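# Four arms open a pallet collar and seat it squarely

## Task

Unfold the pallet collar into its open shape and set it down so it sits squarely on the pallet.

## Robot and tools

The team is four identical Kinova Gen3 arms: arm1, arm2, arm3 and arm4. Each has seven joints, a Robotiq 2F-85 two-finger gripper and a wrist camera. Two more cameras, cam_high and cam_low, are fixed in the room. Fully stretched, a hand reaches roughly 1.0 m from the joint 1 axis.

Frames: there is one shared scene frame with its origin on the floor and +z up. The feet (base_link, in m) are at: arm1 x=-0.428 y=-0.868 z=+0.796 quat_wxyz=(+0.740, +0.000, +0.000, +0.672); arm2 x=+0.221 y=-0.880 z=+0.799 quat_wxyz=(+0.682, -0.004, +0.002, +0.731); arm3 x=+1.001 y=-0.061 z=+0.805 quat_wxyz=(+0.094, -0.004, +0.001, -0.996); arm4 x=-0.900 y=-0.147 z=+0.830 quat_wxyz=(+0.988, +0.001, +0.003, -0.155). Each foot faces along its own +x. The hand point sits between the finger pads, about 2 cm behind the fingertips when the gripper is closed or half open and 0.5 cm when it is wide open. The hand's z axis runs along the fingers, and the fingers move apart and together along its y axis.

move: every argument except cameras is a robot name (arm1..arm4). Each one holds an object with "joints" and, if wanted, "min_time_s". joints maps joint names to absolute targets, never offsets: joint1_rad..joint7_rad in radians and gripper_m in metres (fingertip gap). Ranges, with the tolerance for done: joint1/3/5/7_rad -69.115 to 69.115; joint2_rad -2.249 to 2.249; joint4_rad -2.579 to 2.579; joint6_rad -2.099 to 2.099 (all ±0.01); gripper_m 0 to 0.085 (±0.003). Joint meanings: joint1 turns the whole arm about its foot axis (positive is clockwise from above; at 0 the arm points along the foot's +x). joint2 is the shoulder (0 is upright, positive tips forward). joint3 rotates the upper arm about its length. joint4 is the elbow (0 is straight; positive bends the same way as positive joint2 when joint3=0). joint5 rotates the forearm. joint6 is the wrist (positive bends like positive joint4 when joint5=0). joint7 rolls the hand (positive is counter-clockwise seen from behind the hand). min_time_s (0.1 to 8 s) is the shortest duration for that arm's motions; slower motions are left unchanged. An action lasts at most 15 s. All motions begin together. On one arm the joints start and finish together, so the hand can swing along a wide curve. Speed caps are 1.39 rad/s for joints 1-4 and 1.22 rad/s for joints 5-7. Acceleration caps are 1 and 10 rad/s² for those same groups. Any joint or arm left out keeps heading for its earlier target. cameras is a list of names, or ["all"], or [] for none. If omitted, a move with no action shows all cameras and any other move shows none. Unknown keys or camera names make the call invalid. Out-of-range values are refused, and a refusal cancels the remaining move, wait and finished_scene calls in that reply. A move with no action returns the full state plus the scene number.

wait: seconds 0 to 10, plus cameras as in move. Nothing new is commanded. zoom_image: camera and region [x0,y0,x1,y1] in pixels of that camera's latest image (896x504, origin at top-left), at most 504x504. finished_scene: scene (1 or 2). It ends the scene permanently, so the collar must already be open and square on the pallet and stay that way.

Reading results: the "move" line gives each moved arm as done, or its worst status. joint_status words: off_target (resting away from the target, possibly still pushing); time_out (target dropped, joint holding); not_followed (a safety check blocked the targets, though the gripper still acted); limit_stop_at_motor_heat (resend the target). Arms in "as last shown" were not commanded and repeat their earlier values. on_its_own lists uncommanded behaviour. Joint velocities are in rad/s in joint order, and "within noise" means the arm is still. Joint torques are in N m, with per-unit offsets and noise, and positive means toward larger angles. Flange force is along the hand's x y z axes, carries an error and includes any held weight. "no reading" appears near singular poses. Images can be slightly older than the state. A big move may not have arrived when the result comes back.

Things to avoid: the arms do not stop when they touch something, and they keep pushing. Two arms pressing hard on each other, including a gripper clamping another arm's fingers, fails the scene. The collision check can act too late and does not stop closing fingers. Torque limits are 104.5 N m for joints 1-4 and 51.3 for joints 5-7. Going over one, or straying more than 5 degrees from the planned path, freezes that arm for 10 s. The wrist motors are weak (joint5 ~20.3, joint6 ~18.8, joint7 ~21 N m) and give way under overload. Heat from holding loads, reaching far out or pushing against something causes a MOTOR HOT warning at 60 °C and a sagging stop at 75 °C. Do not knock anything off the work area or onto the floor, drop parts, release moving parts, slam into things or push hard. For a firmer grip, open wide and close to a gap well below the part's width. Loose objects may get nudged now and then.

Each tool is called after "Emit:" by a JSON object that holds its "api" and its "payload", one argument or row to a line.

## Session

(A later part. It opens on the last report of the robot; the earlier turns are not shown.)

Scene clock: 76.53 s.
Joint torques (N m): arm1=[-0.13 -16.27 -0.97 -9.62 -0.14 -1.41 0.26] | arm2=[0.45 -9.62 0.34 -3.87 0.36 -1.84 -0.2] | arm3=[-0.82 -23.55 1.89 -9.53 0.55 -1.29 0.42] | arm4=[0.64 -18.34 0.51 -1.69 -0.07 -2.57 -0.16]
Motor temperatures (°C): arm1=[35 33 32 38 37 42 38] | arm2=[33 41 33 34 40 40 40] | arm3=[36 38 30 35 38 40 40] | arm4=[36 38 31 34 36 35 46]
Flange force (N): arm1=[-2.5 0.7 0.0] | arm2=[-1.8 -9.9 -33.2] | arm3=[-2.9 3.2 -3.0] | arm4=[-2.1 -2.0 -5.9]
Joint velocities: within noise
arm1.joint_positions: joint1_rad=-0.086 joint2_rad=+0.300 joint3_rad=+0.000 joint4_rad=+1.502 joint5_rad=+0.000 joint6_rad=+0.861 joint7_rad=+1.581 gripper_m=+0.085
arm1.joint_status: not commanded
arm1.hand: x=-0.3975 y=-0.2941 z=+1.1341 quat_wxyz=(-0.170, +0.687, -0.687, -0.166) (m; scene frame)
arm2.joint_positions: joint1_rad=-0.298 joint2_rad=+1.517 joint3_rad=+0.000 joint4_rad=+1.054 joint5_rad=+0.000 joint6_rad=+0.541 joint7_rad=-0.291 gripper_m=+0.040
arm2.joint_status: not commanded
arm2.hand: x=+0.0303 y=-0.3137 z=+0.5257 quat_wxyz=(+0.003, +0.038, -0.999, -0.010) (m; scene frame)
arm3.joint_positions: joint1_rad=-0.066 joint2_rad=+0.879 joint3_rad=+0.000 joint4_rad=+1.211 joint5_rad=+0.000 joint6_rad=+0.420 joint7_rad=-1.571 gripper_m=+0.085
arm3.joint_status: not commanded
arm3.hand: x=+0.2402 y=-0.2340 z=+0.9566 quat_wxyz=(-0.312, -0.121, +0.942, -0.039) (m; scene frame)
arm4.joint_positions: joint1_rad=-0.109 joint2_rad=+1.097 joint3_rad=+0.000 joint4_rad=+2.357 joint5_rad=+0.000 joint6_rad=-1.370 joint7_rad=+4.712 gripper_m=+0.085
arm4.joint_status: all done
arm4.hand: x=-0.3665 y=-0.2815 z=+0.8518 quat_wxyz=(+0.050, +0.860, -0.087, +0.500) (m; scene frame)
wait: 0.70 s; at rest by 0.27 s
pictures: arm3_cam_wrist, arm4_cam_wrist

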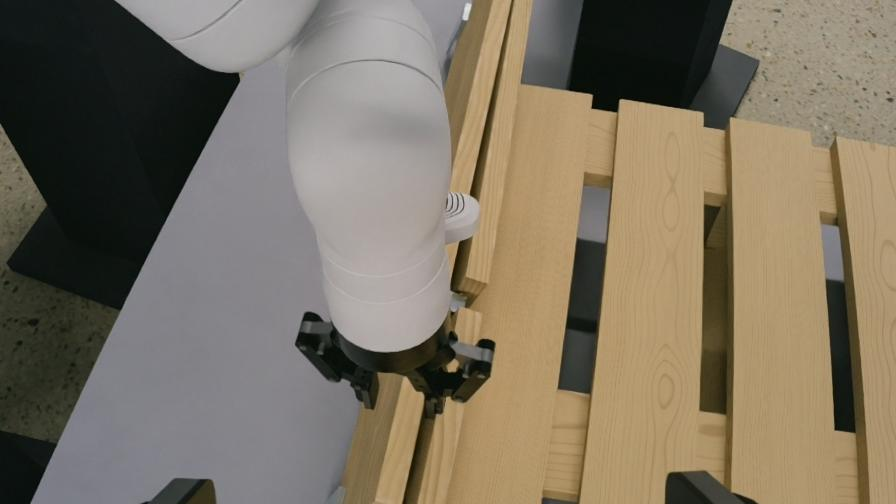

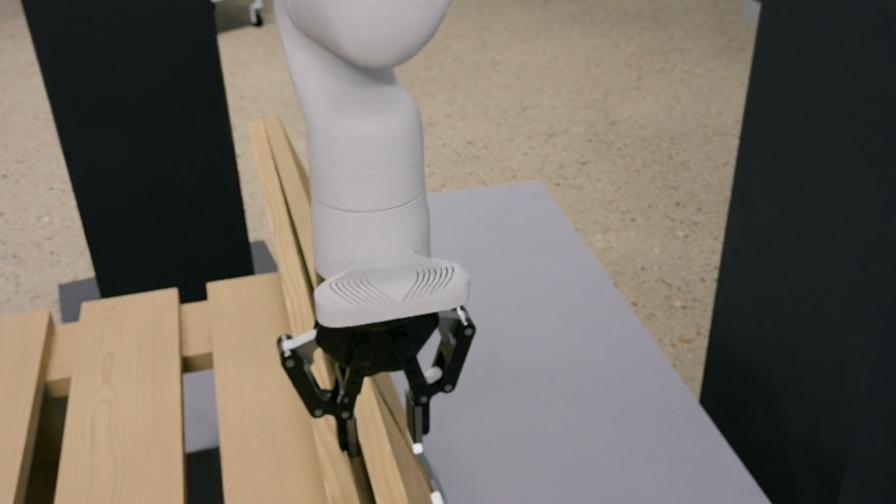

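Emit:
{"api": "move", "payload": {
  "arm2": {"joints":{"joint2_rad":1.515,"joint4_rad":1.0545,"joint6_rad":0.5421},"min_time_s":1}
}}

Emit:
{"api": "move", "payload": {
  "arm2": {"joints":{"gripper_m":0.028},"min_time_s":2}
}}

Emit:
{"api": "wait", "payload": {
  "seconds": 0.7,
  "cameras": ["arm2_cam_wrist"]
}}

Scene clock: 82.40 s.
Joint torques (N m): arm1=[0.04 -16.13 -1 -9.6 -0.11 -1.38 0.28] | arm2=[0.81 -17.69 0.91 -4.43 0.48 -0.79 -0.25] | arm3=[-0.86 -23.57 1.97 -9.44 0.55 -1.27 0.37] | arm4=[0.59 -18.36 0.47 -1.7 -0.09 -2.58 -0.17]
Motor temperatures (°C): arm1=[35 33 32 38 37 42 38] | arm2=[33 41 33 34 40 40 40] | arm3=[36 38 30 35 38 40 40] | arm4=[36 38 31 34 36 35 46]
Flange force (N): arm1=[-2.2 1.1 -0.1] | arm2=[-0.2 -5.4 -15.5] | arm3=[-2.5 3.5 -2.8] | arm4=[-2.1 -1.7 -5.9]
move: arm2 done
Joint velocities: within noise
arm1, arm3, arm4: as last shown
arm2.joint_positions: joint1_rad=-0.298 joint2_rad=+1.515 joint3_rad=+0.000 joint4_rad=+1.055 joint5_rad=+0.000 joint6_rad=+0.542 joint7_rad=-0.291 gripper_m=+0.040
arm2.joint_status: all done
arm2.hand: x=+0.0302 y=-0.3135 z=+0.5267 quat_wxyz=(+0.003, +0.038, -0.999, -0.010) (m; scene frame)
pictures: none

Scene clock: 83.03 s.
Joint torques (N m): arm1=[-0.05 -16.28 -1.07 -9.59 -0.13 -1.36 0.27] | arm2=[-1.49 -11.57 -1.49 -1.25 -0.13 0.38 -0.18] | arm3=[-0.9 -23.5 1.96 -9.6 0.6 -1.35 0.36] | arm4=[0.57 -18.35 0.49 -1.67 -0.08 -2.57 -0.18]
Motor temperatures (°C): arm1=[35 33 32 38 37 42 38] | arm2=[33 41 33 34 40 40 40] | arm3=[36 38 30 35 38 40 40] | arm4=[36 38 31 34 36 35 46]
Flange force (N): arm1=[-2.5 0.9 0.1] | arm2=[-2.9 -1.3 -22.6] | arm3=[-3.0 3.6 -3.3] | arm4=[-2.1 -1.7 -5.9]
move: arm2 done
Joint velocities: within noise
arm1, arm3, arm4: as last shown
arm2.joint_positions: joint1_rad=-0.298 joint2_rad=+1.515 joint3_rad=+0.000 joint4_rad=+1.055 joint5_rad=+0.000 joint6_rad=+0.542 joint7_rad=-0.291 gripper_m=+0.028
arm2.joint_status: all done
arm2.hand: x=+0.0302 y=-0.3135 z=+0.5267 quat_wxyz=(+0.003, +0.038, -0.999, -0.010) (m; scene frame)
pictures: none

Scene clock: 83.73 s.
Joint torques (N m): arm1=[-0.08 -16.23 -0.95 -9.63 -0.11 -1.41 0.26] | arm2=[-1.45 -11.08 -1.44 -1.08 -0.13 0.43 -0.2] | arm3=[-0.91 -23.61 1.96 -9.53 0.57 -1.26 0.41] | arm4=[0.63 -18.36 0.53 -1.7 -0.08 -2.59 -0.17]
Motor temperatures (°C): arm1=[35 33 32 38 37 42 38] | arm2=[33 41 33 34 40 40 40] | arm3=[36 38 30 35 38 40 40] | arm4=[36 38 31 34 36 35 46]
Flange force (N): arm1=[-2.4 0.8 -0.1] | arm2=[-2.9 -1.3 -23.3] | arm3=[-2.9 3.5 -2.9] | arm4=[-2.1 -1.9 -5.9]
Joint velocities: within noise
arm1.joint_positions: joint1_rad=-0.086 joint2_rad=+0.300 joint3_rad=+0.000 joint4_rad=+1.502 joint5_rad=+0.000 joint6_rad=+0.861 joint7_rad=+1.581 gripper_m=+0.085
arm1.joint_status: not commanded
arm1.hand: x=-0.3975 y=-0.2941 z=+1.1341 quat_wxyz=(-0.170, +0.687, -0.687, -0.166) (m; scene frame)
arm2.joint_positions: joint1_rad=-0.298 joint2_rad=+1.515 joint3_rad=+0.000 joint4_rad=+1.055 joint5_rad=+0.000 joint6_rad=+0.542 joint7_rad=-0.291 gripper_m=+0.028
arm2.joint_status: all done
arm2.hand: x=+0.0302 y=-0.3135 z=+0.5267 quat_wxyz=(+0.003, +0.038, -0.999, -0.010) (m; scene frame)
arm3.joint_positions: joint1_rad=-0.066 joint2_rad=+0.879 joint3_rad=+0.000 joint4_rad=+1.211 joint5_rad=+0.000 joint6_rad=+0.420 joint7_rad=-1.571 gripper_m=+0.085
arm3.joint_status: not commanded
arm3.hand: x=+0.2402 y=-0.2340 z=+0.9566 quat_wxyz=(-0.312, -0.121, +0.942, -0.039) (m; scene frame)
arm4.joint_positions: joint1_rad=-0.109 joint2_rad=+1.097 joint3_rad=+0.000 joint4_rad=+2.357 joint5_rad=+0.000 joint6_rad=-1.370 joint7_rad=+4.712 gripper_m=+0.085
arm4.joint_status: not commanded
arm4.hand: x=-0.3665 y=-0.2815 z=+0.8518 quat_wxyz=(+0.050, +0.860, -0.087, +0.500) (m; scene frame)
wait: 0.70 s; at rest by 0.27 s
pictures: arm2_cam_wrist

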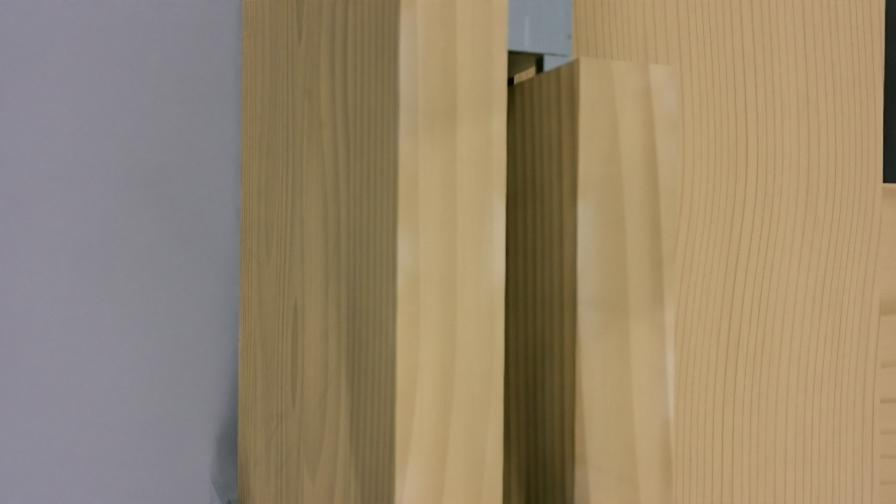

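Emit:
{"api": "move", "payload": {
  "arm2": {"joints":{"joint2_rad":1.514,"joint4_rad":1.055,"joint6_rad":0.5426},"min_time_s":1}
}}

Emit:
{"api": "move", "payload": {
  "arm2": {"joints":{"gripper_m":0.015},"min_time_s":2}
}}

Emit:
{"api": "wait", "payload": {
  "seconds": 0.7,
  "cameras": ["arm2_cam_wrist"]
}}

Scene clock: 86.57 s.
Joint torques (N m): arm1=[-0.09 -16.21 -0.99 -9.7 -0.13 -1.47 0.23] | arm2=[-1.32 -14.78 -1.18 -1.97 -0.1 0.42 -0.17] | arm3=[-0.88 -23.64 1.91 -9.55 0.59 -1.35 0.39] | arm4=[0.59 -18.34 0.51 -1.72 -0.08 -2.58 -0.17]
Motor temperatures (°C): arm1=[35 33 32 38 37 42 38] | arm2=[33 41 33 34 40 40 40] | arm3=[36 38 30 35 38 40 40] | arm4=[36 38 31 34 36 35 46]
Flange force (N): arm1=[-2.2 0.7 -0.2] | arm2=[-2.5 -0.6 -16.6] | arm3=[-2.7 3.4 -2.9] | arm4=[-2.1 -1.8 -6.0]
move: arm2 done
Joint velocities: within noise
arm1, arm3, arm4: as last shown
arm2.joint_positions: joint1_rad=-0.298 joint2_rad=+1.514 joint3_rad=+0.000 joint4_rad=+1.055 joint5_rad=+0.000 joint6_rad=+0.543 joint7_rad=-0.291 gripper_m=+0.028
arm2.joint_status: all done
arm2.hand: x=+0.0302 y=-0.3134 z=+0.5272 quat_wxyz=(+0.003, +0.038, -0.999, -0.010) (m; scene frame)
pictures: none

Scene clock: 87.43 s.
Joint torques (N m): arm1=[-0.02 -16.31 -1 -9.63 -0.09 -1.43 0.27] | arm2=[0 -18.52 0.35 -3.57 0.48 -0.14 -0.1] | arm3=[-0.83 -23.51 1.94 -9.55 0.59 -1.32 0.42] | arm4=[0.55 -18.36 0.48 -1.66 -0.09 -2.57 -0.18]
Motor temperatures (°C): arm1=[35 33 32 38 37 42 38] | arm2=[33 41 33 34 40 40 40] | arm3=[36 38 30 35 38 40 40] | arm4=[36 38 31 34 36 35 46]
Flange force (N): arm1=[-2.6 0.9 0.0] | arm2=[-0.4 -2.0 -11.5] | arm3=[-2.9 3.3 -3.2] | arm4=[-2.1 -1.6 -5.8]
move: arm2 done
Joint velocities: within noise
arm1, arm3, arm4: as last shown
arm2.joint_positions: joint1_rad=-0.298 joint2_rad=+1.514 joint3_rad=+0.000 joint4_rad=+1.055 joint5_rad=+0.000 joint6_rad=+0.543 joint7_rad=-0.291 gripper_m=+0.018
arm2.joint_status: all done
arm2.hand: x=+0.0302 y=-0.3134 z=+0.5272 quat_wxyz=(+0.003, +0.038, -0.999, -0.010) (m; scene frame)
pictures: none

Scene clock: 88.13 s.
Joint torques (N m): arm1=[0 -16.24 -0.98 -9.67 -0.13 -1.38 0.27] | arm2=[-0.01 -18.55 0.35 -3.58 0.46 -0.19 -0.12] | arm3=[-0.86 -23.51 1.99 -9.57 0.58 -1.33 0.42] | arm4=[0.59 -18.35 0.48 -1.68 -0.07 -2.57 -0.17]
Motor temperatures (°C): arm1=[35 33 32 38 37 42 38] | arm2=[33 41 33 34 40 40 40] | arm3=[36 38 30 35 38 40 40] | arm4=[36 38 31 34 36 35 46]
Flange force (N): arm1=[-2.1 1.0 0.1] | arm2=[-0.4 -1.9 -11.5] | arm3=[-2.9 3.4 -3.2] | arm4=[-2.1 -1.8 -5.9]
Joint velocities: within noise
arm1.joint_positions: joint1_rad=-0.086 joint2_rad=+0.300 joint3_rad=+0.000 joint4_rad=+1.502 joint5_rad=+0.000 joint6_rad=+0.861 joint7_rad=+1.581 gripper_m=+0.085
arm1.joint_status: not commanded
arm1.hand: x=-0.3975 y=-0.2941 z=+1.1341 quat_wxyz=(-0.170, +0.687, -0.687, -0.166) (m; scene frame)
arm2.joint_positions: joint1_rad=-0.298 joint2_rad=+1.514 joint3_rad=+0.000 joint4_rad=+1.055 joint5_rad=+0.000 joint6_rad=+0.543 joint7_rad=-0.291 gripper_m=+0.018
arm2.joint_status: all done
arm2.hand: x=+0.0302 y=-0.3134 z=+0.5272 quat_wxyz=(+0.003, +0.038, -0.999, -0.010) (m; scene frame)
arm3.joint_positions: joint1_rad=-0.066 joint2_rad=+0.879 joint3_rad=+0.000 joint4_rad=+1.211 joint5_rad=+0.000 joint6_rad=+0.420 joint7_rad=-1.571 gripper_m=+0.085
arm3.joint_status: not commanded
arm3.hand: x=+0.2402 y=-0.2340 z=+0.9566 quat_wxyz=(-0.312, -0.121, +0.942, -0.039) (m; scene frame)
arm4.joint_positions: joint1_rad=-0.109 joint2_rad=+1.097 joint3_rad=+0.000 joint4_rad=+2.357 joint5_rad=+0.000 joint6_rad=-1.370 joint7_rad=+4.712 gripper_m=+0.085
arm4.joint_status: not commanded
arm4.hand: x=-0.3665 y=-0.2815 z=+0.8518 quat_wxyz=(+0.050, +0.860, -0.087, +0.500) (m; scene frame)
wait: 0.70 s; at rest by 0.27 s
pictures: arm2_cam_wrist

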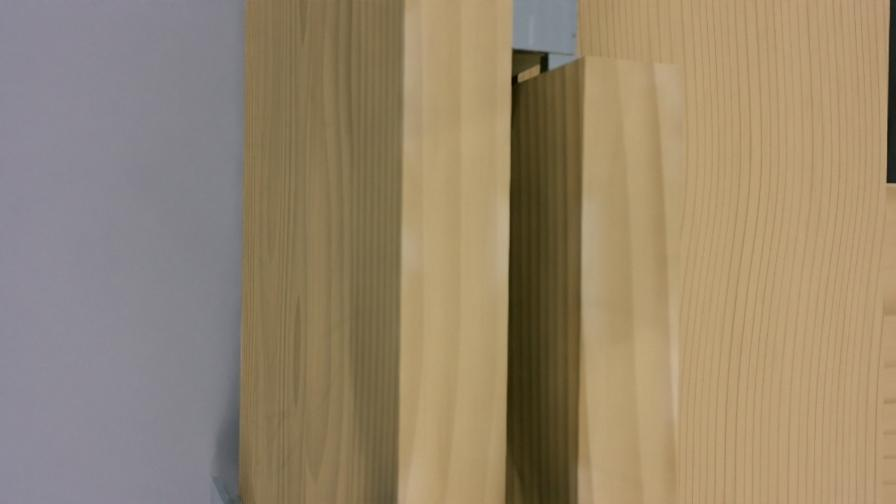

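Emit:
{"api": "move", "payload": {
  "arm2": {"joints":{"joint1_rad":-0.306,"joint2_rad":1.4915,"joint4_rad":1.1302,"joint6_rad":0.49,"joint7_rad":-0.3213},"min_time_s":3}
}}

Emit:
{"api": "wait", "payload": {
  "seconds": 0.7,
  "cameras": ["arm2_cam_wrist"]
}}

Scene clock: 93.30 s.
Joint torques (N m): arm1=[-0.03 -16.23 -1 -9.62 -0.11 -1.44 0.28] | arm2=[-1.45 -16.13 -1.33 -1.38 -0.09 1.01 -0.19] | arm3=[-0.87 -23.53 1.99 -9.57 0.56 -1.28 0.37] | arm4=[0.61 -18.33 0.5 -1.69 -0.08 -2.58 -0.16]
Motor temperatures (°C): arm1=[35 33 32 38 37 42 38] | arm2=[33 41 33 34 40 40 40] | arm3=[36 38 30 35 38 40 40] | arm4=[36 38 31 34 36 35 46]
Flange force (N): arm1=[-2.5 0.9 -0.1] | arm2=[-2.2 1.4 -12.0] | arm3=[-3.1 3.5 -3.2] | arm4=[-2.0 -1.8 -5.9]
move: arm2 done
Joint velocities: within noise
arm1, arm3, arm4: as last shown
arm2.joint_positions: joint1_rad=-0.306 joint2_rad=+1.491 joint3_rad=+0.000 joint4_rad=+1.130 joint5_rad=+0.000 joint6_rad=+0.490 joint7_rad=-0.321 gripper_m=+0.018
arm2.joint_status: all done
arm2.hand: x=+0.0313 y=-0.3286 z=+0.5282 quat_wxyz=(+0.003, +0.027, -1.000, -0.010) (m; scene frame)
pictures: none

Scene clock: 94.00 s.
Joint torques (N m): arm1=[-0.09 -16.23 -1.15 -9.63 -0.16 -1.44 0.26] | arm2=[-1.42 -16.09 -1.33 -1.34 -0.04 1.01 -0.19] | arm3=[-0.83 -23.59 1.95 -9.54 0.52 -1.28 0.41] | arm4=[0.59 -18.35 0.5 -1.72 -0.1 -2.57 -0.18]
Motor temperatures (°C): arm1=[35 33 32 38 37 42 38] | arm2=[33 41 33 34 40 40 40] | arm3=[36 38 30 35 38 40 40] | arm4=[36 38 31 34 36 35 46]
Flange force (N): arm1=[-2.4 0.8 -0.1] | arm2=[-2.1 1.5 -12.0] | arm3=[-2.9 3.3 -3.0] | arm4=[-2.2 -1.7 -6.1]
Joint velocities: within noise
arm1.joint_positions: joint1_rad=-0.086 joint2_rad=+0.300 joint3_rad=+0.000 joint4_rad=+1.502 joint5_rad=+0.000 joint6_rad=+0.861 joint7_rad=+1.581 gripper_m=+0.085
arm1.joint_status: not commanded
arm1.hand: x=-0.3975 y=-0.2941 z=+1.1341 quat_wxyz=(-0.170, +0.687, -0.687, -0.166) (m; scene frame)
arm2.joint_positions: joint1_rad=-0.306 joint2_rad=+1.491 joint3_rad=+0.000 joint4_rad=+1.130 joint5_rad=+0.000 joint6_rad=+0.490 joint7_rad=-0.321 gripper_m=+0.018
arm2.joint_status: all done
arm2.hand: x=+0.0313 y=-0.3286 z=+0.5281 quat_wxyz=(+0.003, +0.027, -1.000, -0.010) (m; scene frame)
arm3.joint_positions: joint1_rad=-0.066 joint2_rad=+0.879 joint3_rad=+0.000 joint4_rad=+1.211 joint5_rad=+0.000 joint6_rad=+0.420 joint7_rad=-1.571 gripper_m=+0.085
arm3.joint_status: not commanded
arm3.hand: x=+0.2402 y=-0.2340 z=+0.9566 quat_wxyz=(-0.312, -0.121, +0.942, -0.039) (m; scene frame)
arm4.joint_positions: joint1_rad=-0.109 joint2_rad=+1.097 joint3_rad=+0.000 joint4_rad=+2.357 joint5_rad=+0.000 joint6_rad=-1.370 joint7_rad=+4.712 gripper_m=+0.085
arm4.joint_status: not commanded
arm4.hand: x=-0.3665 y=-0.2815 z=+0.8518 quat_wxyz=(+0.050, +0.860, -0.087, +0.500) (m; scene frame)
wait: 0.70 s; at rest by 0.27 s
pictures: arm2_cam_wrist

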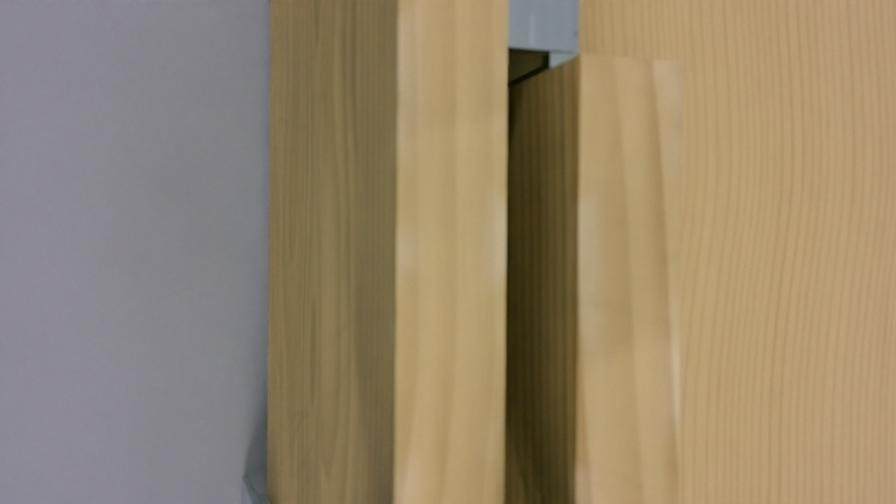

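Emit:
{"api": "move", "payload": {
  "arm2": {"joints":{"joint2_rad":1.4845,"joint4_rad":1.1332,"joint6_rad":0.494},"min_time_s":2}
}}

Emit:
{"api": "wait", "payload": {
  "seconds": 0.7,
  "cameras": ["arm2_cam_wrist"]
}}

Scene clock: 98.17 s.
Joint torques (N m): arm1=[0 -16.31 -1 -9.67 -0.14 -1.45 0.26] | arm2=[0.78 -31.6 1.4 -6.53 0.6 0.04 -0.16] | arm3=[-0.79 -23.58 1.94 -9.48 0.62 -1.29 0.39] | arm4=[0.57 -18.35 0.49 -1.67 -0.1 -2.58 -0.16]
Motor temperatures (°C): arm1=[35 33 32 38 37 42 38] | arm2=[33 41 33 34 40 40 40] | arm3=[36 38 30 35 38 40 40] | arm4=[36 39 31 34 36 35 46]
Flange force (N): arm1=[-2.4 1.0 0.0] | arm2=[0.9 -1.5 12.7] | arm3=[-2.7 3.3 -2.9] | arm4=[-2.1 -1.7 -5.9]
move: arm2 done
Joint velocities: within noise
arm1, arm3, arm4: as last shown
arm2.joint_positions: joint1_rad=-0.306 joint2_rad=+1.485 joint3_rad=+0.000 joint4_rad=+1.133 joint5_rad=+0.000 joint6_rad=+0.494 joint7_rad=-0.321 gripper_m=+0.018
arm2.joint_status: all done
arm2.hand: x=+0.0310 y=-0.3278 z=+0.5317 quat_wxyz=(+0.003, +0.027, -1.000, -0.010) (m; scene frame)
pictures: none

Scene clock: 98.87 s.
Joint torques (N m): arm1=[-0.09 -16.24 -0.92 -9.61 -0.12 -1.42 0.23] | arm2=[0.74 -31.61 1.36 -6.53 0.61 0.04 -0.15] | arm3=[-0.93 -23.53 2.03 -9.61 0.55 -1.23 0.41] | arm4=[0.59 -18.35 0.52 -1.69 -0.07 -2.6 -0.16]
Motor temperatures (°C): arm1=[35 33 32 38 37 42 38] | arm2=[33 42 33 34 40 40 40] | arm3=[36 38 30 35 38 40 40] | arm4=[36 39 31 34 36 35 46]
Flange force (N): arm1=[-2.5 0.6 -0.1] | arm2=[0.9 -1.5 12.7] | arm3=[-3.5 3.6 -3.3] | arm4=[-2.0 -1.8 -5.9]
Joint velocities: within noise
arm1.joint_positions: joint1_rad=-0.086 joint2_rad=+0.300 joint3_rad=+0.000 joint4_rad=+1.502 joint5_rad=+0.000 joint6_rad=+0.861 joint7_rad=+1.581 gripper_m=+0.085
arm1.joint_status: not commanded
arm1.hand: x=-0.3975 y=-0.2941 z=+1.1341 quat_wxyz=(-0.170, +0.687, -0.687, -0.166) (m; scene frame)
arm2.joint_positions: joint1_rad=-0.306 joint2_rad=+1.484 joint3_rad=+0.000 joint4_rad=+1.133 joint5_rad=+0.000 joint6_rad=+0.494 joint7_rad=-0.321 gripper_m=+0.018
arm2.joint_status: all done
arm2.hand: x=+0.0310 y=-0.3278 z=+0.5317 quat_wxyz=(+0.003, +0.027, -1.000, -0.010) (m; scene frame)
arm3.joint_positions: joint1_rad=-0.066 joint2_rad=+0.879 joint3_rad=+0.000 joint4_rad=+1.211 joint5_rad=+0.000 joint6_rad=+0.420 joint7_rad=-1.571 gripper_m=+0.085
arm3.joint_status: not commanded
arm3.hand: x=+0.2402 y=-0.2340 z=+0.9566 quat_wxyz=(-0.312, -0.121, +0.942, -0.039) (m; scene frame)
arm4.joint_positions: joint1_rad=-0.109 joint2_rad=+1.097 joint3_rad=+0.000 joint4_rad=+2.357 joint5_rad=+0.000 joint6_rad=-1.370 joint7_rad=+4.712 gripper_m=+0.085
arm4.joint_status: not commanded
arm4.hand: x=-0.3665 y=-0.2815 z=+0.8518 quat_wxyz=(+0.050, +0.860, -0.087, +0.500) (m; scene frame)
wait: 0.70 s; at rest by 0.27 s
pictures: arm2_cam_wrist

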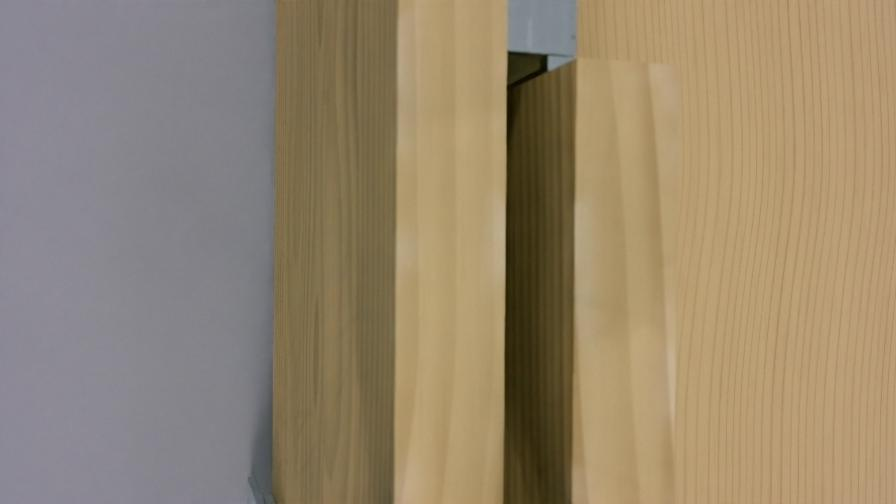

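Emit:
{"api": "move", "payload": {
  "arm2": {"joints":{"joint1_rad":-0.2984,"joint2_rad":1.514,"joint4_rad":1.055,"joint6_rad":0.5426,"joint7_rad":-0.2907},"min_time_s":3},
  "arm4": {"joints":{"joint1_rad":-0.6,"joint2_rad":0.2,"joint3_rad":0,"joint4_rad":1.9,"joint5_rad":0,"joint6_rad":1.0,"joint7_rad":6.0},"min_time_s":4}
}}

Emit:
{"api": "move", "payload": {
  "arm1": {"joints":{"joint1_rad":0.3206,"joint2_rad":1.5495,"joint3_rad":0,"joint4_rad":0.7893,"joint5_rad":0,"joint6_rad":0.7727,"joint7_rad":0.4939,"gripper_m":0.036},"min_time_s":5}
}}

Emit:
{"api": "wait", "payload": {
  "seconds": 0.7,
  "cameras": ["arm1_cam_wrist","arm2_cam_wrist","arm3_cam_wrist"]
}}

Scene clock: 119.50 s.
Joint torques (N m): arm1=[-0.06 -16.17 -0.97 -9.6 -0.1 -1.45 0.25] | arm2=[1.1 -12 1.39 -1.68 0.89 -0.29 -0.07] | arm3=[-0.81 -23.63 2 -9.57 0.59 -1.3 0.39] | arm4=[0.54 -12.72 0.13 -10.15 -0.16 -0.12 -0.16]
Motor temperatures (°C): arm1=[35 34 32 38 37 42 38] | arm2=[33 43 33 34 40 40 40] | arm3=[36 39 30 35 38 40 40] | arm4=[36 39 31 34 36 35 46]
Flange force (N): arm1=[-2.5 0.8 -0.3] | arm2=[1.6 -1.7 -22.6] | arm3=[-2.9 3.4 -2.9] | arm4=[-0.4 -5.3 5.0]
move: arm2 done; arm4 done
Joint velocities: within noise
arm1, arm3: as last shown
arm2.joint_positions: joint1_rad=-0.298 joint2_rad=+1.514 joint3_rad=+0.000 joint4_rad=+1.055 joint5_rad=+0.000 joint6_rad=+0.543 joint7_rad=-0.291 gripper_m=+0.018
arm2.joint_status: all done
arm2.hand: x=+0.0302 y=-0.3133 z=+0.5272 quat_wxyz=(+0.003, +0.038, -0.999, -0.010) (m; scene frame)
arm4.joint_positions: joint1_rad=-0.600 joint2_rad=+0.200 joint3_rad=+0.000 joint4_rad=+1.900 joint5_rad=+0.000 joint6_rad=+1.000 joint7_rad=+6.000 gripper_m=+0.085
arm4.joint_status: all done
arm4.hand: x=-0.5389 y=-0.0665 z=+1.0557 quat_wxyz=(+0.008, +0.705, +0.709, +0.017) (m; scene frame)
pictures: none

Scene clock: 124.87 s.
Joint torques (N m): arm1=[-0.13 -26.76 -0.76 -6.13 -0.13 -0.11 0.23] | arm2=[1.1 -11.95 1.42 -1.71 0.88 -0.28 -0.07] | arm3=[-0.96 -23.58 1.91 -9.58 0.58 -1.3 0.4] | arm4=[0.53 -12.73 0.11 -10.14 -0.16 -0.09 -0.18]
Motor temperatures (°C): arm1=[35 34 32 38 37 42 38] | arm2=[33 43 33 34 40 40 40] | arm3=[36 39 30 35 38 40 40] | arm4=[36 39 31 34 36 35 46]
Flange force (N): arm1=[-1.3 2.9 1.4] | arm2=[1.6 -2.0 -22.7] | arm3=[-3.0 3.6 -3.1] | arm4=[-0.5 -5.2 5.1]
move: arm1 done
Joint velocities: within noise
arm1.joint_positions: joint1_rad=+0.321 joint2_rad=+1.549 joint3_rad=+0.000 joint4_rad=+0.789 joint5_rad=+0.000 joint6_rad=+0.773 joint7_rad=+0.494 gripper_m=+0.036
arm1.joint_status: all done
arm1.hand: x=-0.1396 y=-0.2779 z=+0.5599 quat_wxyz=(-0.007, +0.038, -0.999, -0.013) (m; scene frame)
arm2, arm3, arm4: as last shown
pictures: none

Scene clock: 125.57 s.
Joint torques (N m): arm1=[-0.15 -26.8 -0.7 -6.19 -0.12 -0.15 0.25] | arm2=[1.11 -11.97 1.43 -1.69 0.85 -0.32 -0.07] | arm3=[-0.84 -23.57 1.95 -9.57 0.53 -1.26 0.4] | arm4=[0.53 -12.73 0.15 -10.14 -0.12 -0.12 -0.15]
Motor temperatures (°C): arm1=[35 34 32 38 37 42 38] | arm2=[33 43 33 34 40 40 40] | arm3=[36 39 30 35 38 40 40] | arm4=[36 39 31 34 36 35 46]
Flange force (N): arm1=[-1.2 2.8 1.3] | arm2=[1.6 -1.7 -22.7] | arm3=[-3.1 3.3 -3.1] | arm4=[-0.4 -5.3 5.0]
Joint velocities: within noise
arm1.joint_positions: joint1_rad=+0.321 joint2_rad=+1.549 joint3_rad=+0.000 joint4_rad=+0.789 joint5_rad=+0.000 joint6_rad=+0.773 joint7_rad=+0.494 gripper_m=+0.036
arm1.joint_status: all done
arm1.hand: x=-0.1396 y=-0.2779 z=+0.5599 quat_wxyz=(-0.007, +0.038, -0.999, -0.013) (m; scene frame)
arm2.joint_positions: joint1_rad=-0.298 joint2_rad=+1.514 joint3_rad=+0.000 joint4_rad=+1.055 joint5_rad=+0.000 joint6_rad=+0.543 joint7_rad=-0.291 gripper_m=+0.018
arm2.joint_status: not commanded
arm2.hand: x=+0.0302 y=-0.3133 z=+0.5272 quat_wxyz=(+0.003, +0.038, -0.999, -0.010) (m; scene frame)
arm3.joint_positions: joint1_rad=-0.066 joint2_rad=+0.879 joint3_rad=+0.000 joint4_rad=+1.211 joint5_rad=+0.000 joint6_rad=+0.420 joint7_rad=-1.571 gripper_m=+0.085
arm3.joint_status: not commanded
arm3.hand: x=+0.2402 y=-0.2340 z=+0.9566 quat_wxyz=(-0.312, -0.121, +0.942, -0.039) (m; scene frame)
arm4.joint_positions: joint1_rad=-0.600 joint2_rad=+0.200 joint3_rad=+0.000 joint4_rad=+1.900 joint5_rad=+0.000 joint6_rad=+1.000 joint7_rad=+6.000 gripper_m=+0.085
arm4.joint_status: not commanded
arm4.hand: x=-0.5389 y=-0.0665 z=+1.0557 quat_wxyz=(+0.008, +0.705, +0.709, +0.017) (m; scene frame)
wait: 0.70 s; at rest by 0.27 s
pictures: arm1_cam_wrist, arm2_cam_wrist, arm3_cam_wrist

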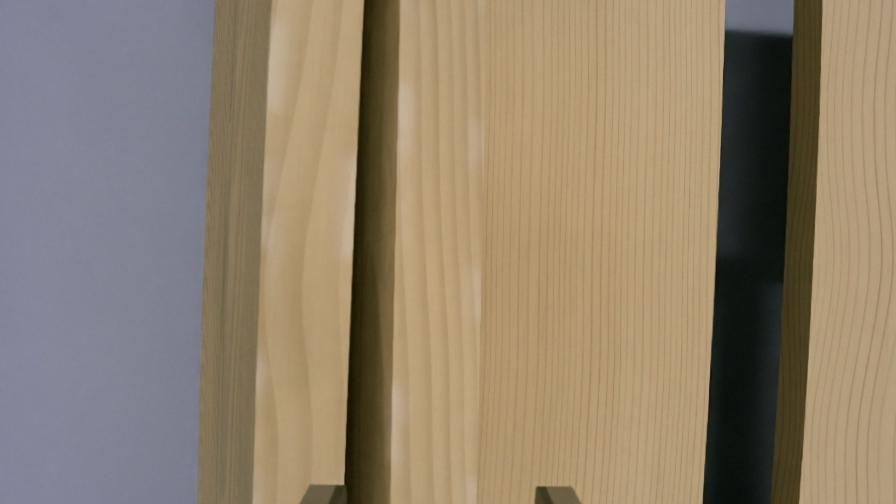

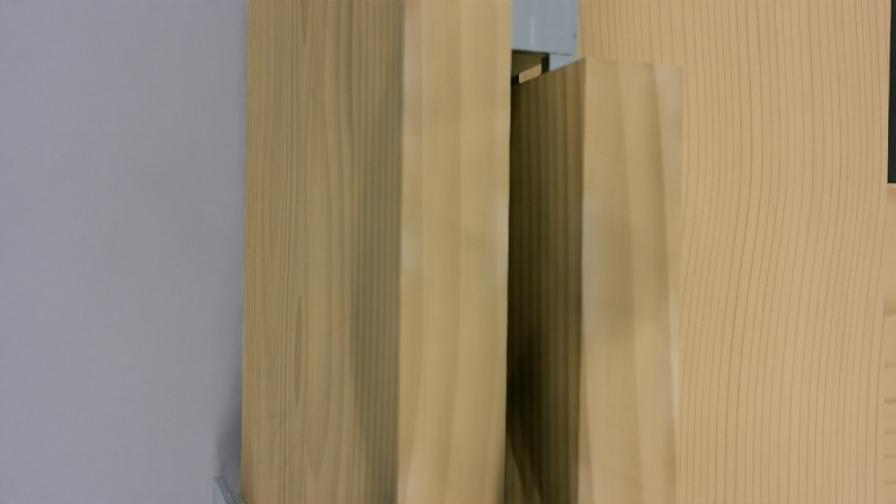

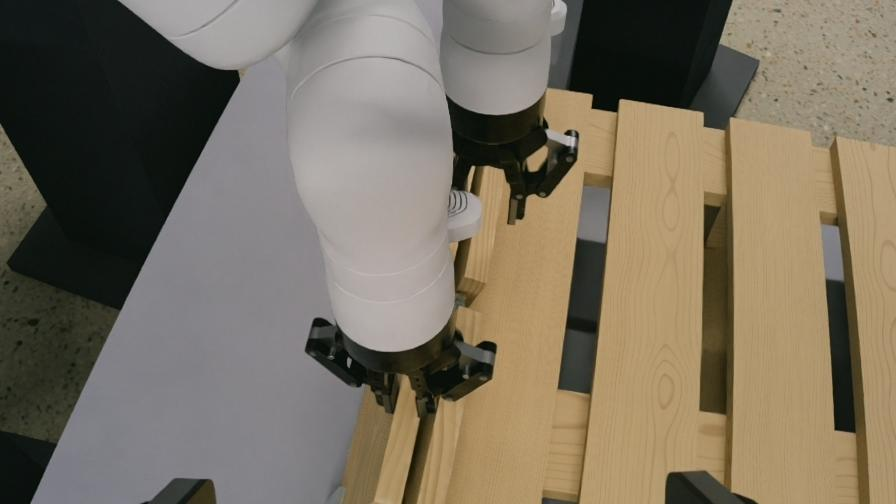

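Emit:
{"api": "move", "payload": {
  "arm1": {"joints":{"joint1_rad":0.3177,"joint2_rad":1.6082,"joint4_rad":0.7103,"joint6_rad":0.7931,"joint7_rad":0.476},"min_time_s":2.5}
}}

Emit:
{"api": "wait", "payload": {
  "seconds": 0.7,
  "cameras": ["arm1_cam_wrist"]
}}

Scene clock: 130.37 s.
Joint torques (N m): arm1=[-0.07 -27.02 -0.69 -6.26 -0.15 -0.17 0.29] | arm2=[1.07 -11.99 1.42 -1.71 0.89 -0.28 -0.06] | arm3=[-0.89 -23.6 2.01 -9.59 0.57 -1.29 0.39] | arm4=[0.57 -12.75 0.12 -10.07 -0.15 -0.12 -0.17]
Motor temperatures (°C): arm1=[35 34 32 38 37 42 38] | arm2=[33 42 33 34 40 40 40] | arm3=[36 39 30 35 38 40 40] | arm4=[36 39 31 34 36 35 46]
Flange force (N): arm1=[-1.5 3.8 2.0] | arm2=[1.5 -1.9 -22.6] | arm3=[-3.1 3.6 -3.1] | arm4=[-0.3 -5.0 4.9]
move: arm1 done
Joint velocities: within noise
arm1.joint_positions: joint1_rad=+0.318 joint2_rad=+1.608 joint3_rad=+0.000 joint4_rad=+0.710 joint5_rad=+0.000 joint6_rad=+0.793 joint7_rad=+0.476 gripper_m=+0.036
arm1.joint_status: all done
arm1.hand: x=-0.1396 y=-0.2732 z=+0.5398 quat_wxyz=(-0.007, +0.031, -0.999, -0.014) (m; scene frame)
arm2, arm3, arm4: as last shown
pictures: none

Scene clock: 131.07 s.
Joint torques (N m): arm1=[-0.04 -26.92 -0.73 -6.31 -0.14 -0.19 0.27] | arm2=[1.12 -11.99 1.43 -1.71 0.85 -0.27 -0.06] | arm3=[-0.87 -23.48 1.9 -9.56 0.56 -1.34 0.44] | arm4=[0.55 -12.74 0.11 -10.13 -0.16 -0.14 -0.18]
Motor temperatures (°C): arm1=[35 34 32 38 37 42 38] | arm2=[33 42 33 34 40 40 40] | arm3=[36 39 30 35 38 40 40] | arm4=[36 39 31 34 36 35 46]
Flange force (N): arm1=[-1.2 3.4 1.6] | arm2=[1.6 -2.0 -22.7] | arm3=[-2.9 3.3 -3.3] | arm4=[-0.4 -5.1 4.9]
Joint velocities: within noise
arm1.joint_positions: joint1_rad=+0.318 joint2_rad=+1.608 joint3_rad=+0.000 joint4_rad=+0.710 joint5_rad=+0.000 joint6_rad=+0.793 joint7_rad=+0.476 gripper_m=+0.036
arm1.joint_status: all done
arm1.hand: x=-0.1396 y=-0.2732 z=+0.5398 quat_wxyz=(-0.007, +0.031, -0.999, -0.014) (m; scene frame)
arm2.joint_positions: joint1_rad=-0.298 joint2_rad=+1.514 joint3_rad=+0.000 joint4_rad=+1.055 joint5_rad=+0.000 joint6_rad=+0.543 joint7_rad=-0.291 gripper_m=+0.018
arm2.joint_status: not commanded
arm2.hand: x=+0.0302 y=-0.3133 z=+0.5272 quat_wxyz=(+0.003, +0.038, -0.999, -0.010) (m; scene frame)
arm3.joint_positions: joint1_rad=-0.066 joint2_rad=+0.879 joint3_rad=+0.000 joint4_rad=+1.211 joint5_rad=+0.000 joint6_rad=+0.420 joint7_rad=-1.571 gripper_m=+0.085
arm3.joint_status: not commanded
arm3.hand: x=+0.2402 y=-0.2340 z=+0.9566 quat_wxyz=(-0.312, -0.121, +0.942, -0.039) (m; scene frame)
arm4.joint_positions: joint1_rad=-0.600 joint2_rad=+0.200 joint3_rad=+0.000 joint4_rad=+1.900 joint5_rad=+0.000 joint6_rad=+1.000 joint7_rad=+6.000 gripper_m=+0.085
arm4.joint_status: not commanded
arm4.hand: x=-0.5389 y=-0.0665 z=+1.0557 quat_wxyz=(+0.008, +0.705, +0.709, +0.017) (m; scene frame)
wait: 0.70 s; at rest by 0.27 s
pictures: arm1_cam_wrist

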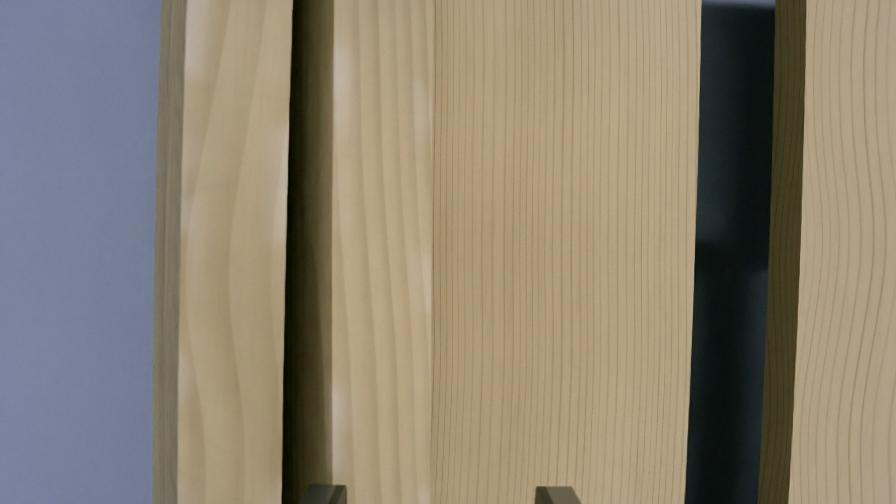

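Emit:
{"api": "move", "payload": {
  "arm1": {"joints":{"joint1_rad":0.3212,"joint2_rad":1.6047,"joint4_rad":0.7378,"joint6_rad":0.7691,"joint7_rad":0.476},"min_time_s":2}
}}

Emit:
{"api": "wait", "payload": {
  "seconds": 0.7,
  "cameras": ["arm1_cam_wrist"]
}}

Scene clock: 136.77 s.
Joint torques (N m): arm1=[7.81 3.14 5.07 6.04 2.29 1.69 0.35] | arm2=[1.19 -12.15 1.45 -1.71 0.86 -0.3 -0.07] | arm3=[-0.97 -23.54 1.91 -9.55 0.57 -1.3 0.41] | arm4=[0.55 -12.73 0.14 -10.15 -0.14 -0.11 -0.16]
Motor temperatures (°C): arm1=[35 34 32 38 37 42 38] | arm2=[33 42 33 34 40 40 40] | arm3=[36 39 30 35 38 40 40] | arm4=[36 39 31 34 36 35 46]
Flange force (N): arm1=[7.1 13.3 -40.3] | arm2=[1.8 -1.7 -22.3] | arm3=[-2.9 3.6 -3.1] | arm4=[-0.3 -5.3 5.1]
move: arm1 done
Joint velocities: within noise
arm1.joint_positions: joint1_rad=+0.321 joint2_rad=+1.605 joint3_rad=+0.000 joint4_rad=+0.738 joint5_rad=+0.000 joint6_rad=+0.769 joint7_rad=+0.476 gripper_m=+0.036
arm1.joint_status: all done
arm1.hand: x=-0.1396 y=-0.2789 z=+0.5359 quat_wxyz=(-0.007, +0.029, -0.999, -0.014) (m; scene frame)
arm2, arm3, arm4: as last shown
pictures: none

Scene clock: 137.47 s.
Joint torques (N m): arm1=[7.83 3.41 5.01 6.09 2.3 1.69 0.38] | arm2=[1.12 -12.1 1.42 -1.76 0.87 -0.28 -0.08] | arm3=[-0.89 -23.51 1.95 -9.56 0.55 -1.25 0.41] | arm4=[0.54 -12.73 0.13 -10.13 -0.14 -0.12 -0.19]
Motor temperatures (°C): arm1=[35 34 32 38 37 42 38] | arm2=[33 42 33 34 40 40 40] | arm3=[36 39 30 35 38 40 40] | arm4=[36 39 31 34 36 35 46]
Flange force (N): arm1=[7.3 13.1 -40.9] | arm2=[1.6 -2.0 -22.5] | arm3=[-3.2 3.4 -3.2] | arm4=[-0.4 -5.2 5.0]
Joint velocities: within noise
arm1.joint_positions: joint1_rad=+0.321 joint2_rad=+1.605 joint3_rad=+0.000 joint4_rad=+0.738 joint5_rad=+0.000 joint6_rad=+0.769 joint7_rad=+0.476 gripper_m=+0.036
arm1.joint_status: all done
arm1.hand: x=-0.1396 y=-0.2790 z=+0.5358 quat_wxyz=(-0.007, +0.029, -0.999, -0.013) (m; scene frame)
arm2.joint_positions: joint1_rad=-0.298 joint2_rad=+1.514 joint3_rad=+0.000 joint4_rad=+1.055 joint5_rad=+0.000 joint6_rad=+0.543 joint7_rad=-0.291 gripper_m=+0.018
arm2.joint_status: not commanded
arm2.hand: x=+0.0302 y=-0.3133 z=+0.5272 quat_wxyz=(+0.003, +0.038, -0.999, -0.010) (m; scene frame)
arm3.joint_positions: joint1_rad=-0.066 joint2_rad=+0.879 joint3_rad=+0.000 joint4_rad=+1.211 joint5_rad=+0.000 joint6_rad=+0.420 joint7_rad=-1.571 gripper_m=+0.085
arm3.joint_status: not commanded
arm3.hand: x=+0.2402 y=-0.2340 z=+0.9566 quat_wxyz=(-0.312, -0.121, +0.942, -0.039) (m; scene frame)
arm4.joint_positions: joint1_rad=-0.600 joint2_rad=+0.200 joint3_rad=+0.000 joint4_rad=+1.900 joint5_rad=+0.000 joint6_rad=+1.000 joint7_rad=+6.000 gripper_m=+0.085
arm4.joint_status: not commanded
arm4.hand: x=-0.5389 y=-0.0665 z=+1.0557 quat_wxyz=(+0.008, +0.705, +0.709, +0.017) (m; scene frame)
wait: 0.70 s; at rest by 0.27 s
pictures: arm1_cam_wrist

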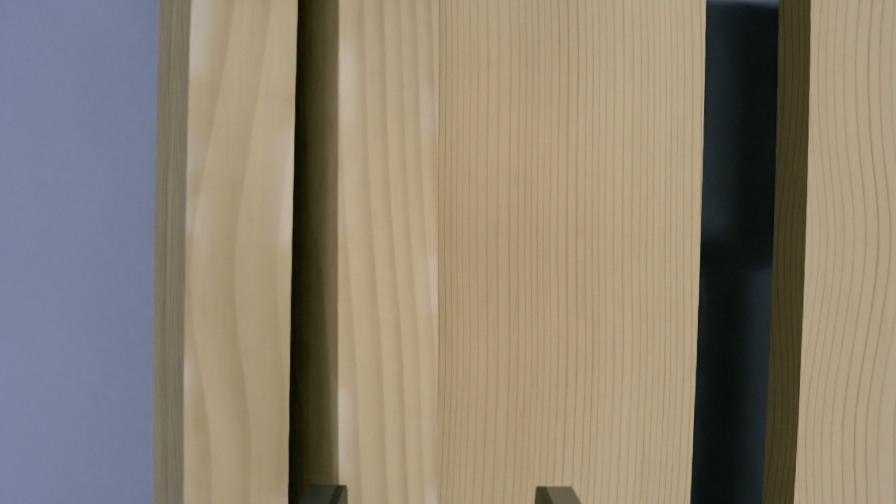

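Emit:
{"api": "move", "payload": {
  "arm1": {"joints":{"joint2_rad":1.5828,"joint4_rad":0.7605,"joint6_rad":0.7682},"min_time_s":1.5}
}}

Emit:
{"api": "wait", "payload": {
  "seconds": 0.7,
  "cameras": ["arm1_cam_wrist"]
}}

Scene clock: 140.53 s.
Joint torques (N m): arm1=[-0.07 -26.84 -0.72 -6.14 -0.14 -0.12 0.24] | arm2=[-1.51 -12.99 -1.21 -1.32 0.03 0.18 -0.14] | arm3=[-0.92 -23.53 1.99 -9.54 0.54 -1.28 0.38] | arm4=[0.56 -12.74 0.13 -10.16 -0.16 -0.11 -0.17]
Motor temperatures (°C): arm1=[35 34 32 38 37 42 38] | arm2=[33 42 33 34 40 40 40] | arm3=[36 39 30 35 38 40 40] | arm4=[36 39 31 34 36 35 46]
Flange force (N): arm1=[-1.2 3.1 1.6] | arm2=[-2.3 1.0 -19.4] | arm3=[-3.0 3.6 -3.1] | arm4=[-0.3 -5.3 5.1]
move: arm1 done
Joint velocities: within noise
arm1.joint_positions: joint1_rad=+0.321 joint2_rad=+1.583 joint3_rad=+0.000 joint4_rad=+0.760 joint5_rad=+0.000 joint6_rad=+0.768 joint7_rad=+0.476 gripper_m=+0.036
arm1.joint_status: all done
arm1.hand: x=-0.1396 y=-0.2789 z=+0.5448 quat_wxyz=(-0.007, +0.029, -0.999, -0.014) (m; scene frame)
arm2, arm3, arm4: as last shown
arm2.hand: x=+0.0302 y=-0.3134 z=+0.5272 quat_wxyz=(+0.003, +0.038, -0.999, -0.010) (m; scene frame)
pictures: none

Scene clock: 141.23 s.
Joint torques (N m): arm1=[-0.12 -26.87 -0.72 -6.1 -0.15 -0.2 0.27] | arm2=[-1.5 -12.97 -1.21 -1.34 0.03 0.2 -0.17] | arm3=[-0.86 -23.6 1.93 -9.53 0.53 -1.3 0.37] | arm4=[0.55 -12.75 0.13 -10.13 -0.14 -0.1 -0.16]
Motor temperatures (°C): arm1=[35 34 32 38 37 42 38] | arm2=[33 42 33 34 40 40 40] | arm3=[36 39 30 35 38 40 40] | arm4=[36 39 31 34 36 35 46]
Flange force (N): arm1=[-1.6 3.7 1.8] | arm2=[-2.4 0.8 -19.5] | arm3=[-2.8 3.4 -3.0] | arm4=[-0.3 -5.2 5.1]
Joint velocities: within noise
arm1.joint_positions: joint1_rad=+0.321 joint2_rad=+1.583 joint3_rad=+0.000 joint4_rad=+0.760 joint5_rad=+0.000 joint6_rad=+0.768 joint7_rad=+0.476 gripper_m=+0.036
arm1.joint_status: all done
arm1.hand: x=-0.1396 y=-0.2789 z=+0.5448 quat_wxyz=(-0.007, +0.029, -0.999, -0.014) (m; scene frame)
arm2.joint_positions: joint1_rad=-0.298 joint2_rad=+1.514 joint3_rad=+0.000 joint4_rad=+1.055 joint5_rad=+0.000 joint6_rad=+0.543 joint7_rad=-0.291 gripper_m=+0.018
arm2.joint_status: not commanded
arm2.hand: x=+0.0302 y=-0.3134 z=+0.5272 quat_wxyz=(+0.003, +0.038, -0.999, -0.010) (m; scene frame)
arm3.joint_positions: joint1_rad=-0.066 joint2_rad=+0.879 joint3_rad=+0.000 joint4_rad=+1.211 joint5_rad=+0.000 joint6_rad=+0.420 joint7_rad=-1.571 gripper_m=+0.085
arm3.joint_status: not commanded
arm3.hand: x=+0.2402 y=-0.2340 z=+0.9566 quat_wxyz=(-0.312, -0.121, +0.942, -0.039) (m; scene frame)
arm4.joint_positions: joint1_rad=-0.600 joint2_rad=+0.200 joint3_rad=+0.000 joint4_rad=+1.900 joint5_rad=+0.000 joint6_rad=+1.000 joint7_rad=+6.000 gripper_m=+0.085
arm4.joint_status: not commanded
arm4.hand: x=-0.5389 y=-0.0665 z=+1.0557 quat_wxyz=(+0.008, +0.705, +0.709, +0.017) (m; scene frame)
wait: 0.70 s; at rest by 0.27 s
pictures: arm1_cam_wrist

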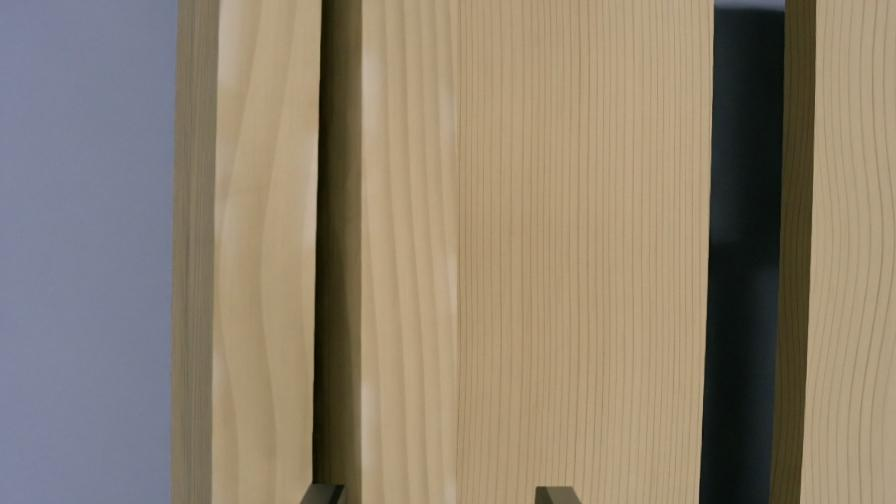

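Emit:
{"api": "move", "payload": {
  "arm1": {"joints":{"joint2_rad":1.6221,"joint4_rad":0.7189,"joint6_rad":0.7706},"min_time_s":2}
}}

Emit:
{"api": "wait", "payload": {
  "seconds": 0.7,
  "cameras": ["arm1_cam_wrist"]
}}

Scene clock: 146.13 s.
Joint torques (N m): arm1=[-0.65 -23.73 -1.24 -5.4 -0.37 -0.47 0.26] | arm2=[-1.65 -13.39 -1.41 -1.12 -0.04 0.44 -0.14] | arm3=[-0.87 -23.61 1.93 -9.52 0.6 -1.28 0.39] | arm4=[0.54 -12.75 0.14 -10.13 -0.14 -0.11 -0.18]
Motor temperatures (°C): arm1=[35 34 32 38 37 42 38] | arm2=[33 42 33 34 40 40 40] | arm3=[36 39 30 35 38 40 40] | arm4=[36 39 31 34 36 35 46]
Flange force (N): arm1=[-1.7 2.3 -3.9] | arm2=[-2.4 1.7 -18.0] | arm3=[-2.8 3.4 -2.9] | arm4=[-0.4 -5.2 5.1]
move: arm1 done
Joint velocities: within noise
arm1.joint_positions: joint1_rad=+0.321 joint2_rad=+1.622 joint3_rad=+0.000 joint4_rad=+0.719 joint5_rad=+0.000 joint6_rad=+0.771 joint7_rad=+0.476 gripper_m=+0.036
arm1.joint_status: all done
arm1.hand: x=-0.1396 y=-0.2789 z=+0.5288 quat_wxyz=(-0.007, +0.029, -0.999, -0.014) (m; scene frame)
arm2, arm3, arm4: as last shown
arm2.hand: x=+0.0302 y=-0.3133 z=+0.5272 quat_wxyz=(+0.003, +0.038, -0.999, -0.010) (m; scene frame)
pictures: none

Scene clock: 146.83 s.
Joint torques (N m): arm1=[-0.6 -23.67 -1.35 -5.3 -0.37 -0.48 0.25] | arm2=[-1.67 -13.38 -1.39 -1.17 -0.03 0.44 -0.15] | arm3=[-0.87 -23.58 1.99 -9.6 0.58 -1.34 0.4] | arm4=[0.55 -12.7 0.14 -10.15 -0.14 -0.1 -0.17]
Motor temperatures (°C): arm1=[35 34 32 38 37 42 38] | arm2=[33 42 33 34 40 40 40] | arm3=[36 39 30 35 38 40 40] | arm4=[36 39 31 34 36 35 46]
Flange force (N): arm1=[-2.0 2.9 -3.7] | arm2=[-2.5 1.4 -18.1] | arm3=[-3.0 3.5 -3.2] | arm4=[-0.4 -5.3 5.1]
Joint velocities: within noise
arm1.joint_positions: joint1_rad=+0.321 joint2_rad=+1.622 joint3_rad=+0.000 joint4_rad=+0.719 joint5_rad=+0.000 joint6_rad=+0.771 joint7_rad=+0.476 gripper_m=+0.036
arm1.joint_status: all done
arm1.hand: x=-0.1396 y=-0.2789 z=+0.5288 quat_wxyz=(-0.007, +0.029, -0.999, -0.014) (m; scene frame)
arm2.joint_positions: joint1_rad=-0.298 joint2_rad=+1.514 joint3_rad=+0.000 joint4_rad=+1.055 joint5_rad=+0.000 joint6_rad=+0.543 joint7_rad=-0.291 gripper_m=+0.018
arm2.joint_status: not commanded
arm2.hand: x=+0.0302 y=-0.3133 z=+0.5272 quat_wxyz=(+0.003, +0.038, -0.999, -0.010) (m; scene frame)
arm3.joint_positions: joint1_rad=-0.066 joint2_rad=+0.879 joint3_rad=+0.000 joint4_rad=+1.211 joint5_rad=+0.000 joint6_rad=+0.420 joint7_rad=-1.571 gripper_m=+0.085
arm3.joint_status: not commanded
arm3.hand: x=+0.2402 y=-0.2340 z=+0.9566 quat_wxyz=(-0.312, -0.121, +0.942, -0.039) (m; scene frame)
arm4.joint_positions: joint1_rad=-0.600 joint2_rad=+0.200 joint3_rad=+0.000 joint4_rad=+1.900 joint5_rad=+0.000 joint6_rad=+1.000 joint7_rad=+6.000 gripper_m=+0.085
arm4.joint_status: not commanded
arm4.hand: x=-0.5389 y=-0.0665 z=+1.0557 quat_wxyz=(+0.008, +0.705, +0.709, +0.017) (m; scene frame)
wait: 0.70 s; at rest by 0.27 s
pictures: arm1_cam_wrist

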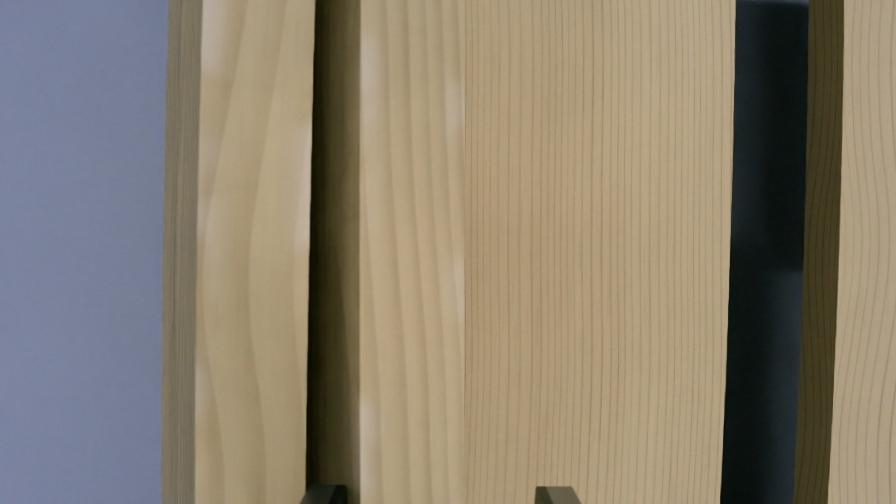

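Emit:
{"api": "move", "payload": {
  "arm1": {"joints":{"gripper_m":0.014},"min_time_s":2}
}}

Emit:
{"api": "wait", "payload": {
  "seconds": 0.6,
  "cameras": ["arm1_cam_wrist"]
}}

Scene clock: 148.57 s.
Joint torques (N m): arm1=[-0.28 -19.29 -1.1 -4.49 -0.23 -1.11 0.32] | arm2=[-2.03 -13.38 -1.7 -1.47 -0.12 0.15 -0.13] | arm3=[-0.93 -23.62 1.97 -9.52 0.55 -1.29 0.38] | arm4=[0.56 -12.75 0.12 -10.12 -0.17 -0.12 -0.19]
Motor temperatures (°C): arm1=[35 34 32 38 37 42 38] | arm2=[33 42 33 34 40 40 40] | arm3=[36 39 30 35 38 40 40] | arm4=[36 39 31 34 36 35 46]
Flange force (N): arm1=[-0.4 1.4 -12.4] | arm2=[-3.2 1.2 -18.8] | arm3=[-2.8 3.6 -2.9] | arm4=[-0.4 -5.1 5.0]
move: arm1 off_target
Joint velocities: within noise
arm1.joint_positions: joint1_rad=+0.321 joint2_rad=+1.622 joint3_rad=+0.000 joint4_rad=+0.719 joint5_rad=+0.000 joint6_rad=+0.771 joint7_rad=+0.476 gripper_m=+0.019
arm1.joint_status: gripper_m off_target (ended at +0.019, target +0.014)
arm1.hand: x=-0.1396 y=-0.2789 z=+0.5288 quat_wxyz=(-0.007, +0.029, -0.999, -0.013) (m; scene frame)
arm2, arm3, arm4: as last shown
pictures: none

Scene clock: 149.17 s.
Joint torques (N m): arm1=[-0.34 -19.23 -1.05 -4.48 -0.25 -1.15 0.32] | arm2=[-2.06 -13.31 -1.73 -1.46 -0.11 0.17 -0.11] | arm3=[-0.82 -23.62 2.03 -9.56 0.54 -1.32 0.38] | arm4=[0.54 -12.73 0.15 -10.11 -0.16 -0.13 -0.19]
Motor temperatures (°C): arm1=[35 34 32 38 37 42 38] | arm2=[33 42 33 34 40 40 40] | arm3=[36 39 30 35 38 40 40] | arm4=[36 39 31 34 36 35 46]
Flange force (N): arm1=[-0.6 1.4 -12.5] | arm2=[-3.2 1.1 -18.9] | arm3=[-2.9 3.5 -3.0] | arm4=[-0.4 -5.1 4.9]
Joint velocities: within noise
arm1.joint_positions: joint1_rad=+0.321 joint2_rad=+1.622 joint3_rad=+0.000 joint4_rad=+0.719 joint5_rad=+0.000 joint6_rad=+0.771 joint7_rad=+0.476 gripper_m=+0.019
arm1.joint_status: gripper_m off_target (ended at +0.019, target +0.014)
arm1.hand: x=-0.1396 y=-0.2789 z=+0.5288 quat_wxyz=(-0.007, +0.029, -0.999, -0.014) (m; scene frame)
arm2.joint_positions: joint1_rad=-0.298 joint2_rad=+1.514 joint3_rad=+0.000 joint4_rad=+1.055 joint5_rad=+0.000 joint6_rad=+0.543 joint7_rad=-0.291 gripper_m=+0.018
arm2.joint_status: not commanded
arm2.hand: x=+0.0302 y=-0.3133 z=+0.5272 quat_wxyz=(+0.003, +0.038, -0.999, -0.010) (m; scene frame)
arm3.joint_positions: joint1_rad=-0.066 joint2_rad=+0.879 joint3_rad=+0.000 joint4_rad=+1.211 joint5_rad=+0.000 joint6_rad=+0.420 joint7_rad=-1.571 gripper_m=+0.085
arm3.joint_status: not commanded
arm3.hand: x=+0.2402 y=-0.2340 z=+0.9566 quat_wxyz=(-0.312, -0.121, +0.942, -0.039) (m; scene frame)
arm4.joint_positions: joint1_rad=-0.600 joint2_rad=+0.200 joint3_rad=+0.000 joint4_rad=+1.900 joint5_rad=+0.000 joint6_rad=+1.000 joint7_rad=+6.000 gripper_m=+0.085
arm4.joint_status: not commanded
arm4.hand: x=-0.5389 y=-0.0665 z=+1.0557 quat_wxyz=(+0.008, +0.705, +0.709, +0.017) (m; scene frame)
wait: 0.60 s; at rest by 0.27 s
pictures: arm1_cam_wrist

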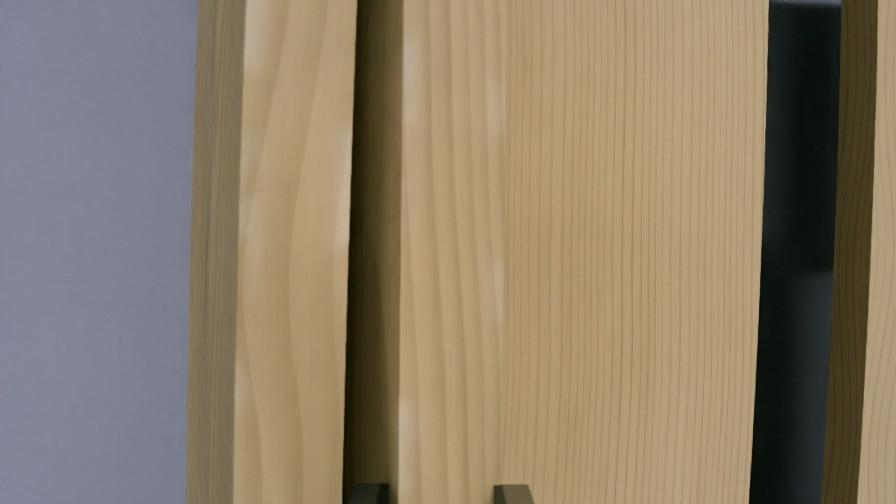

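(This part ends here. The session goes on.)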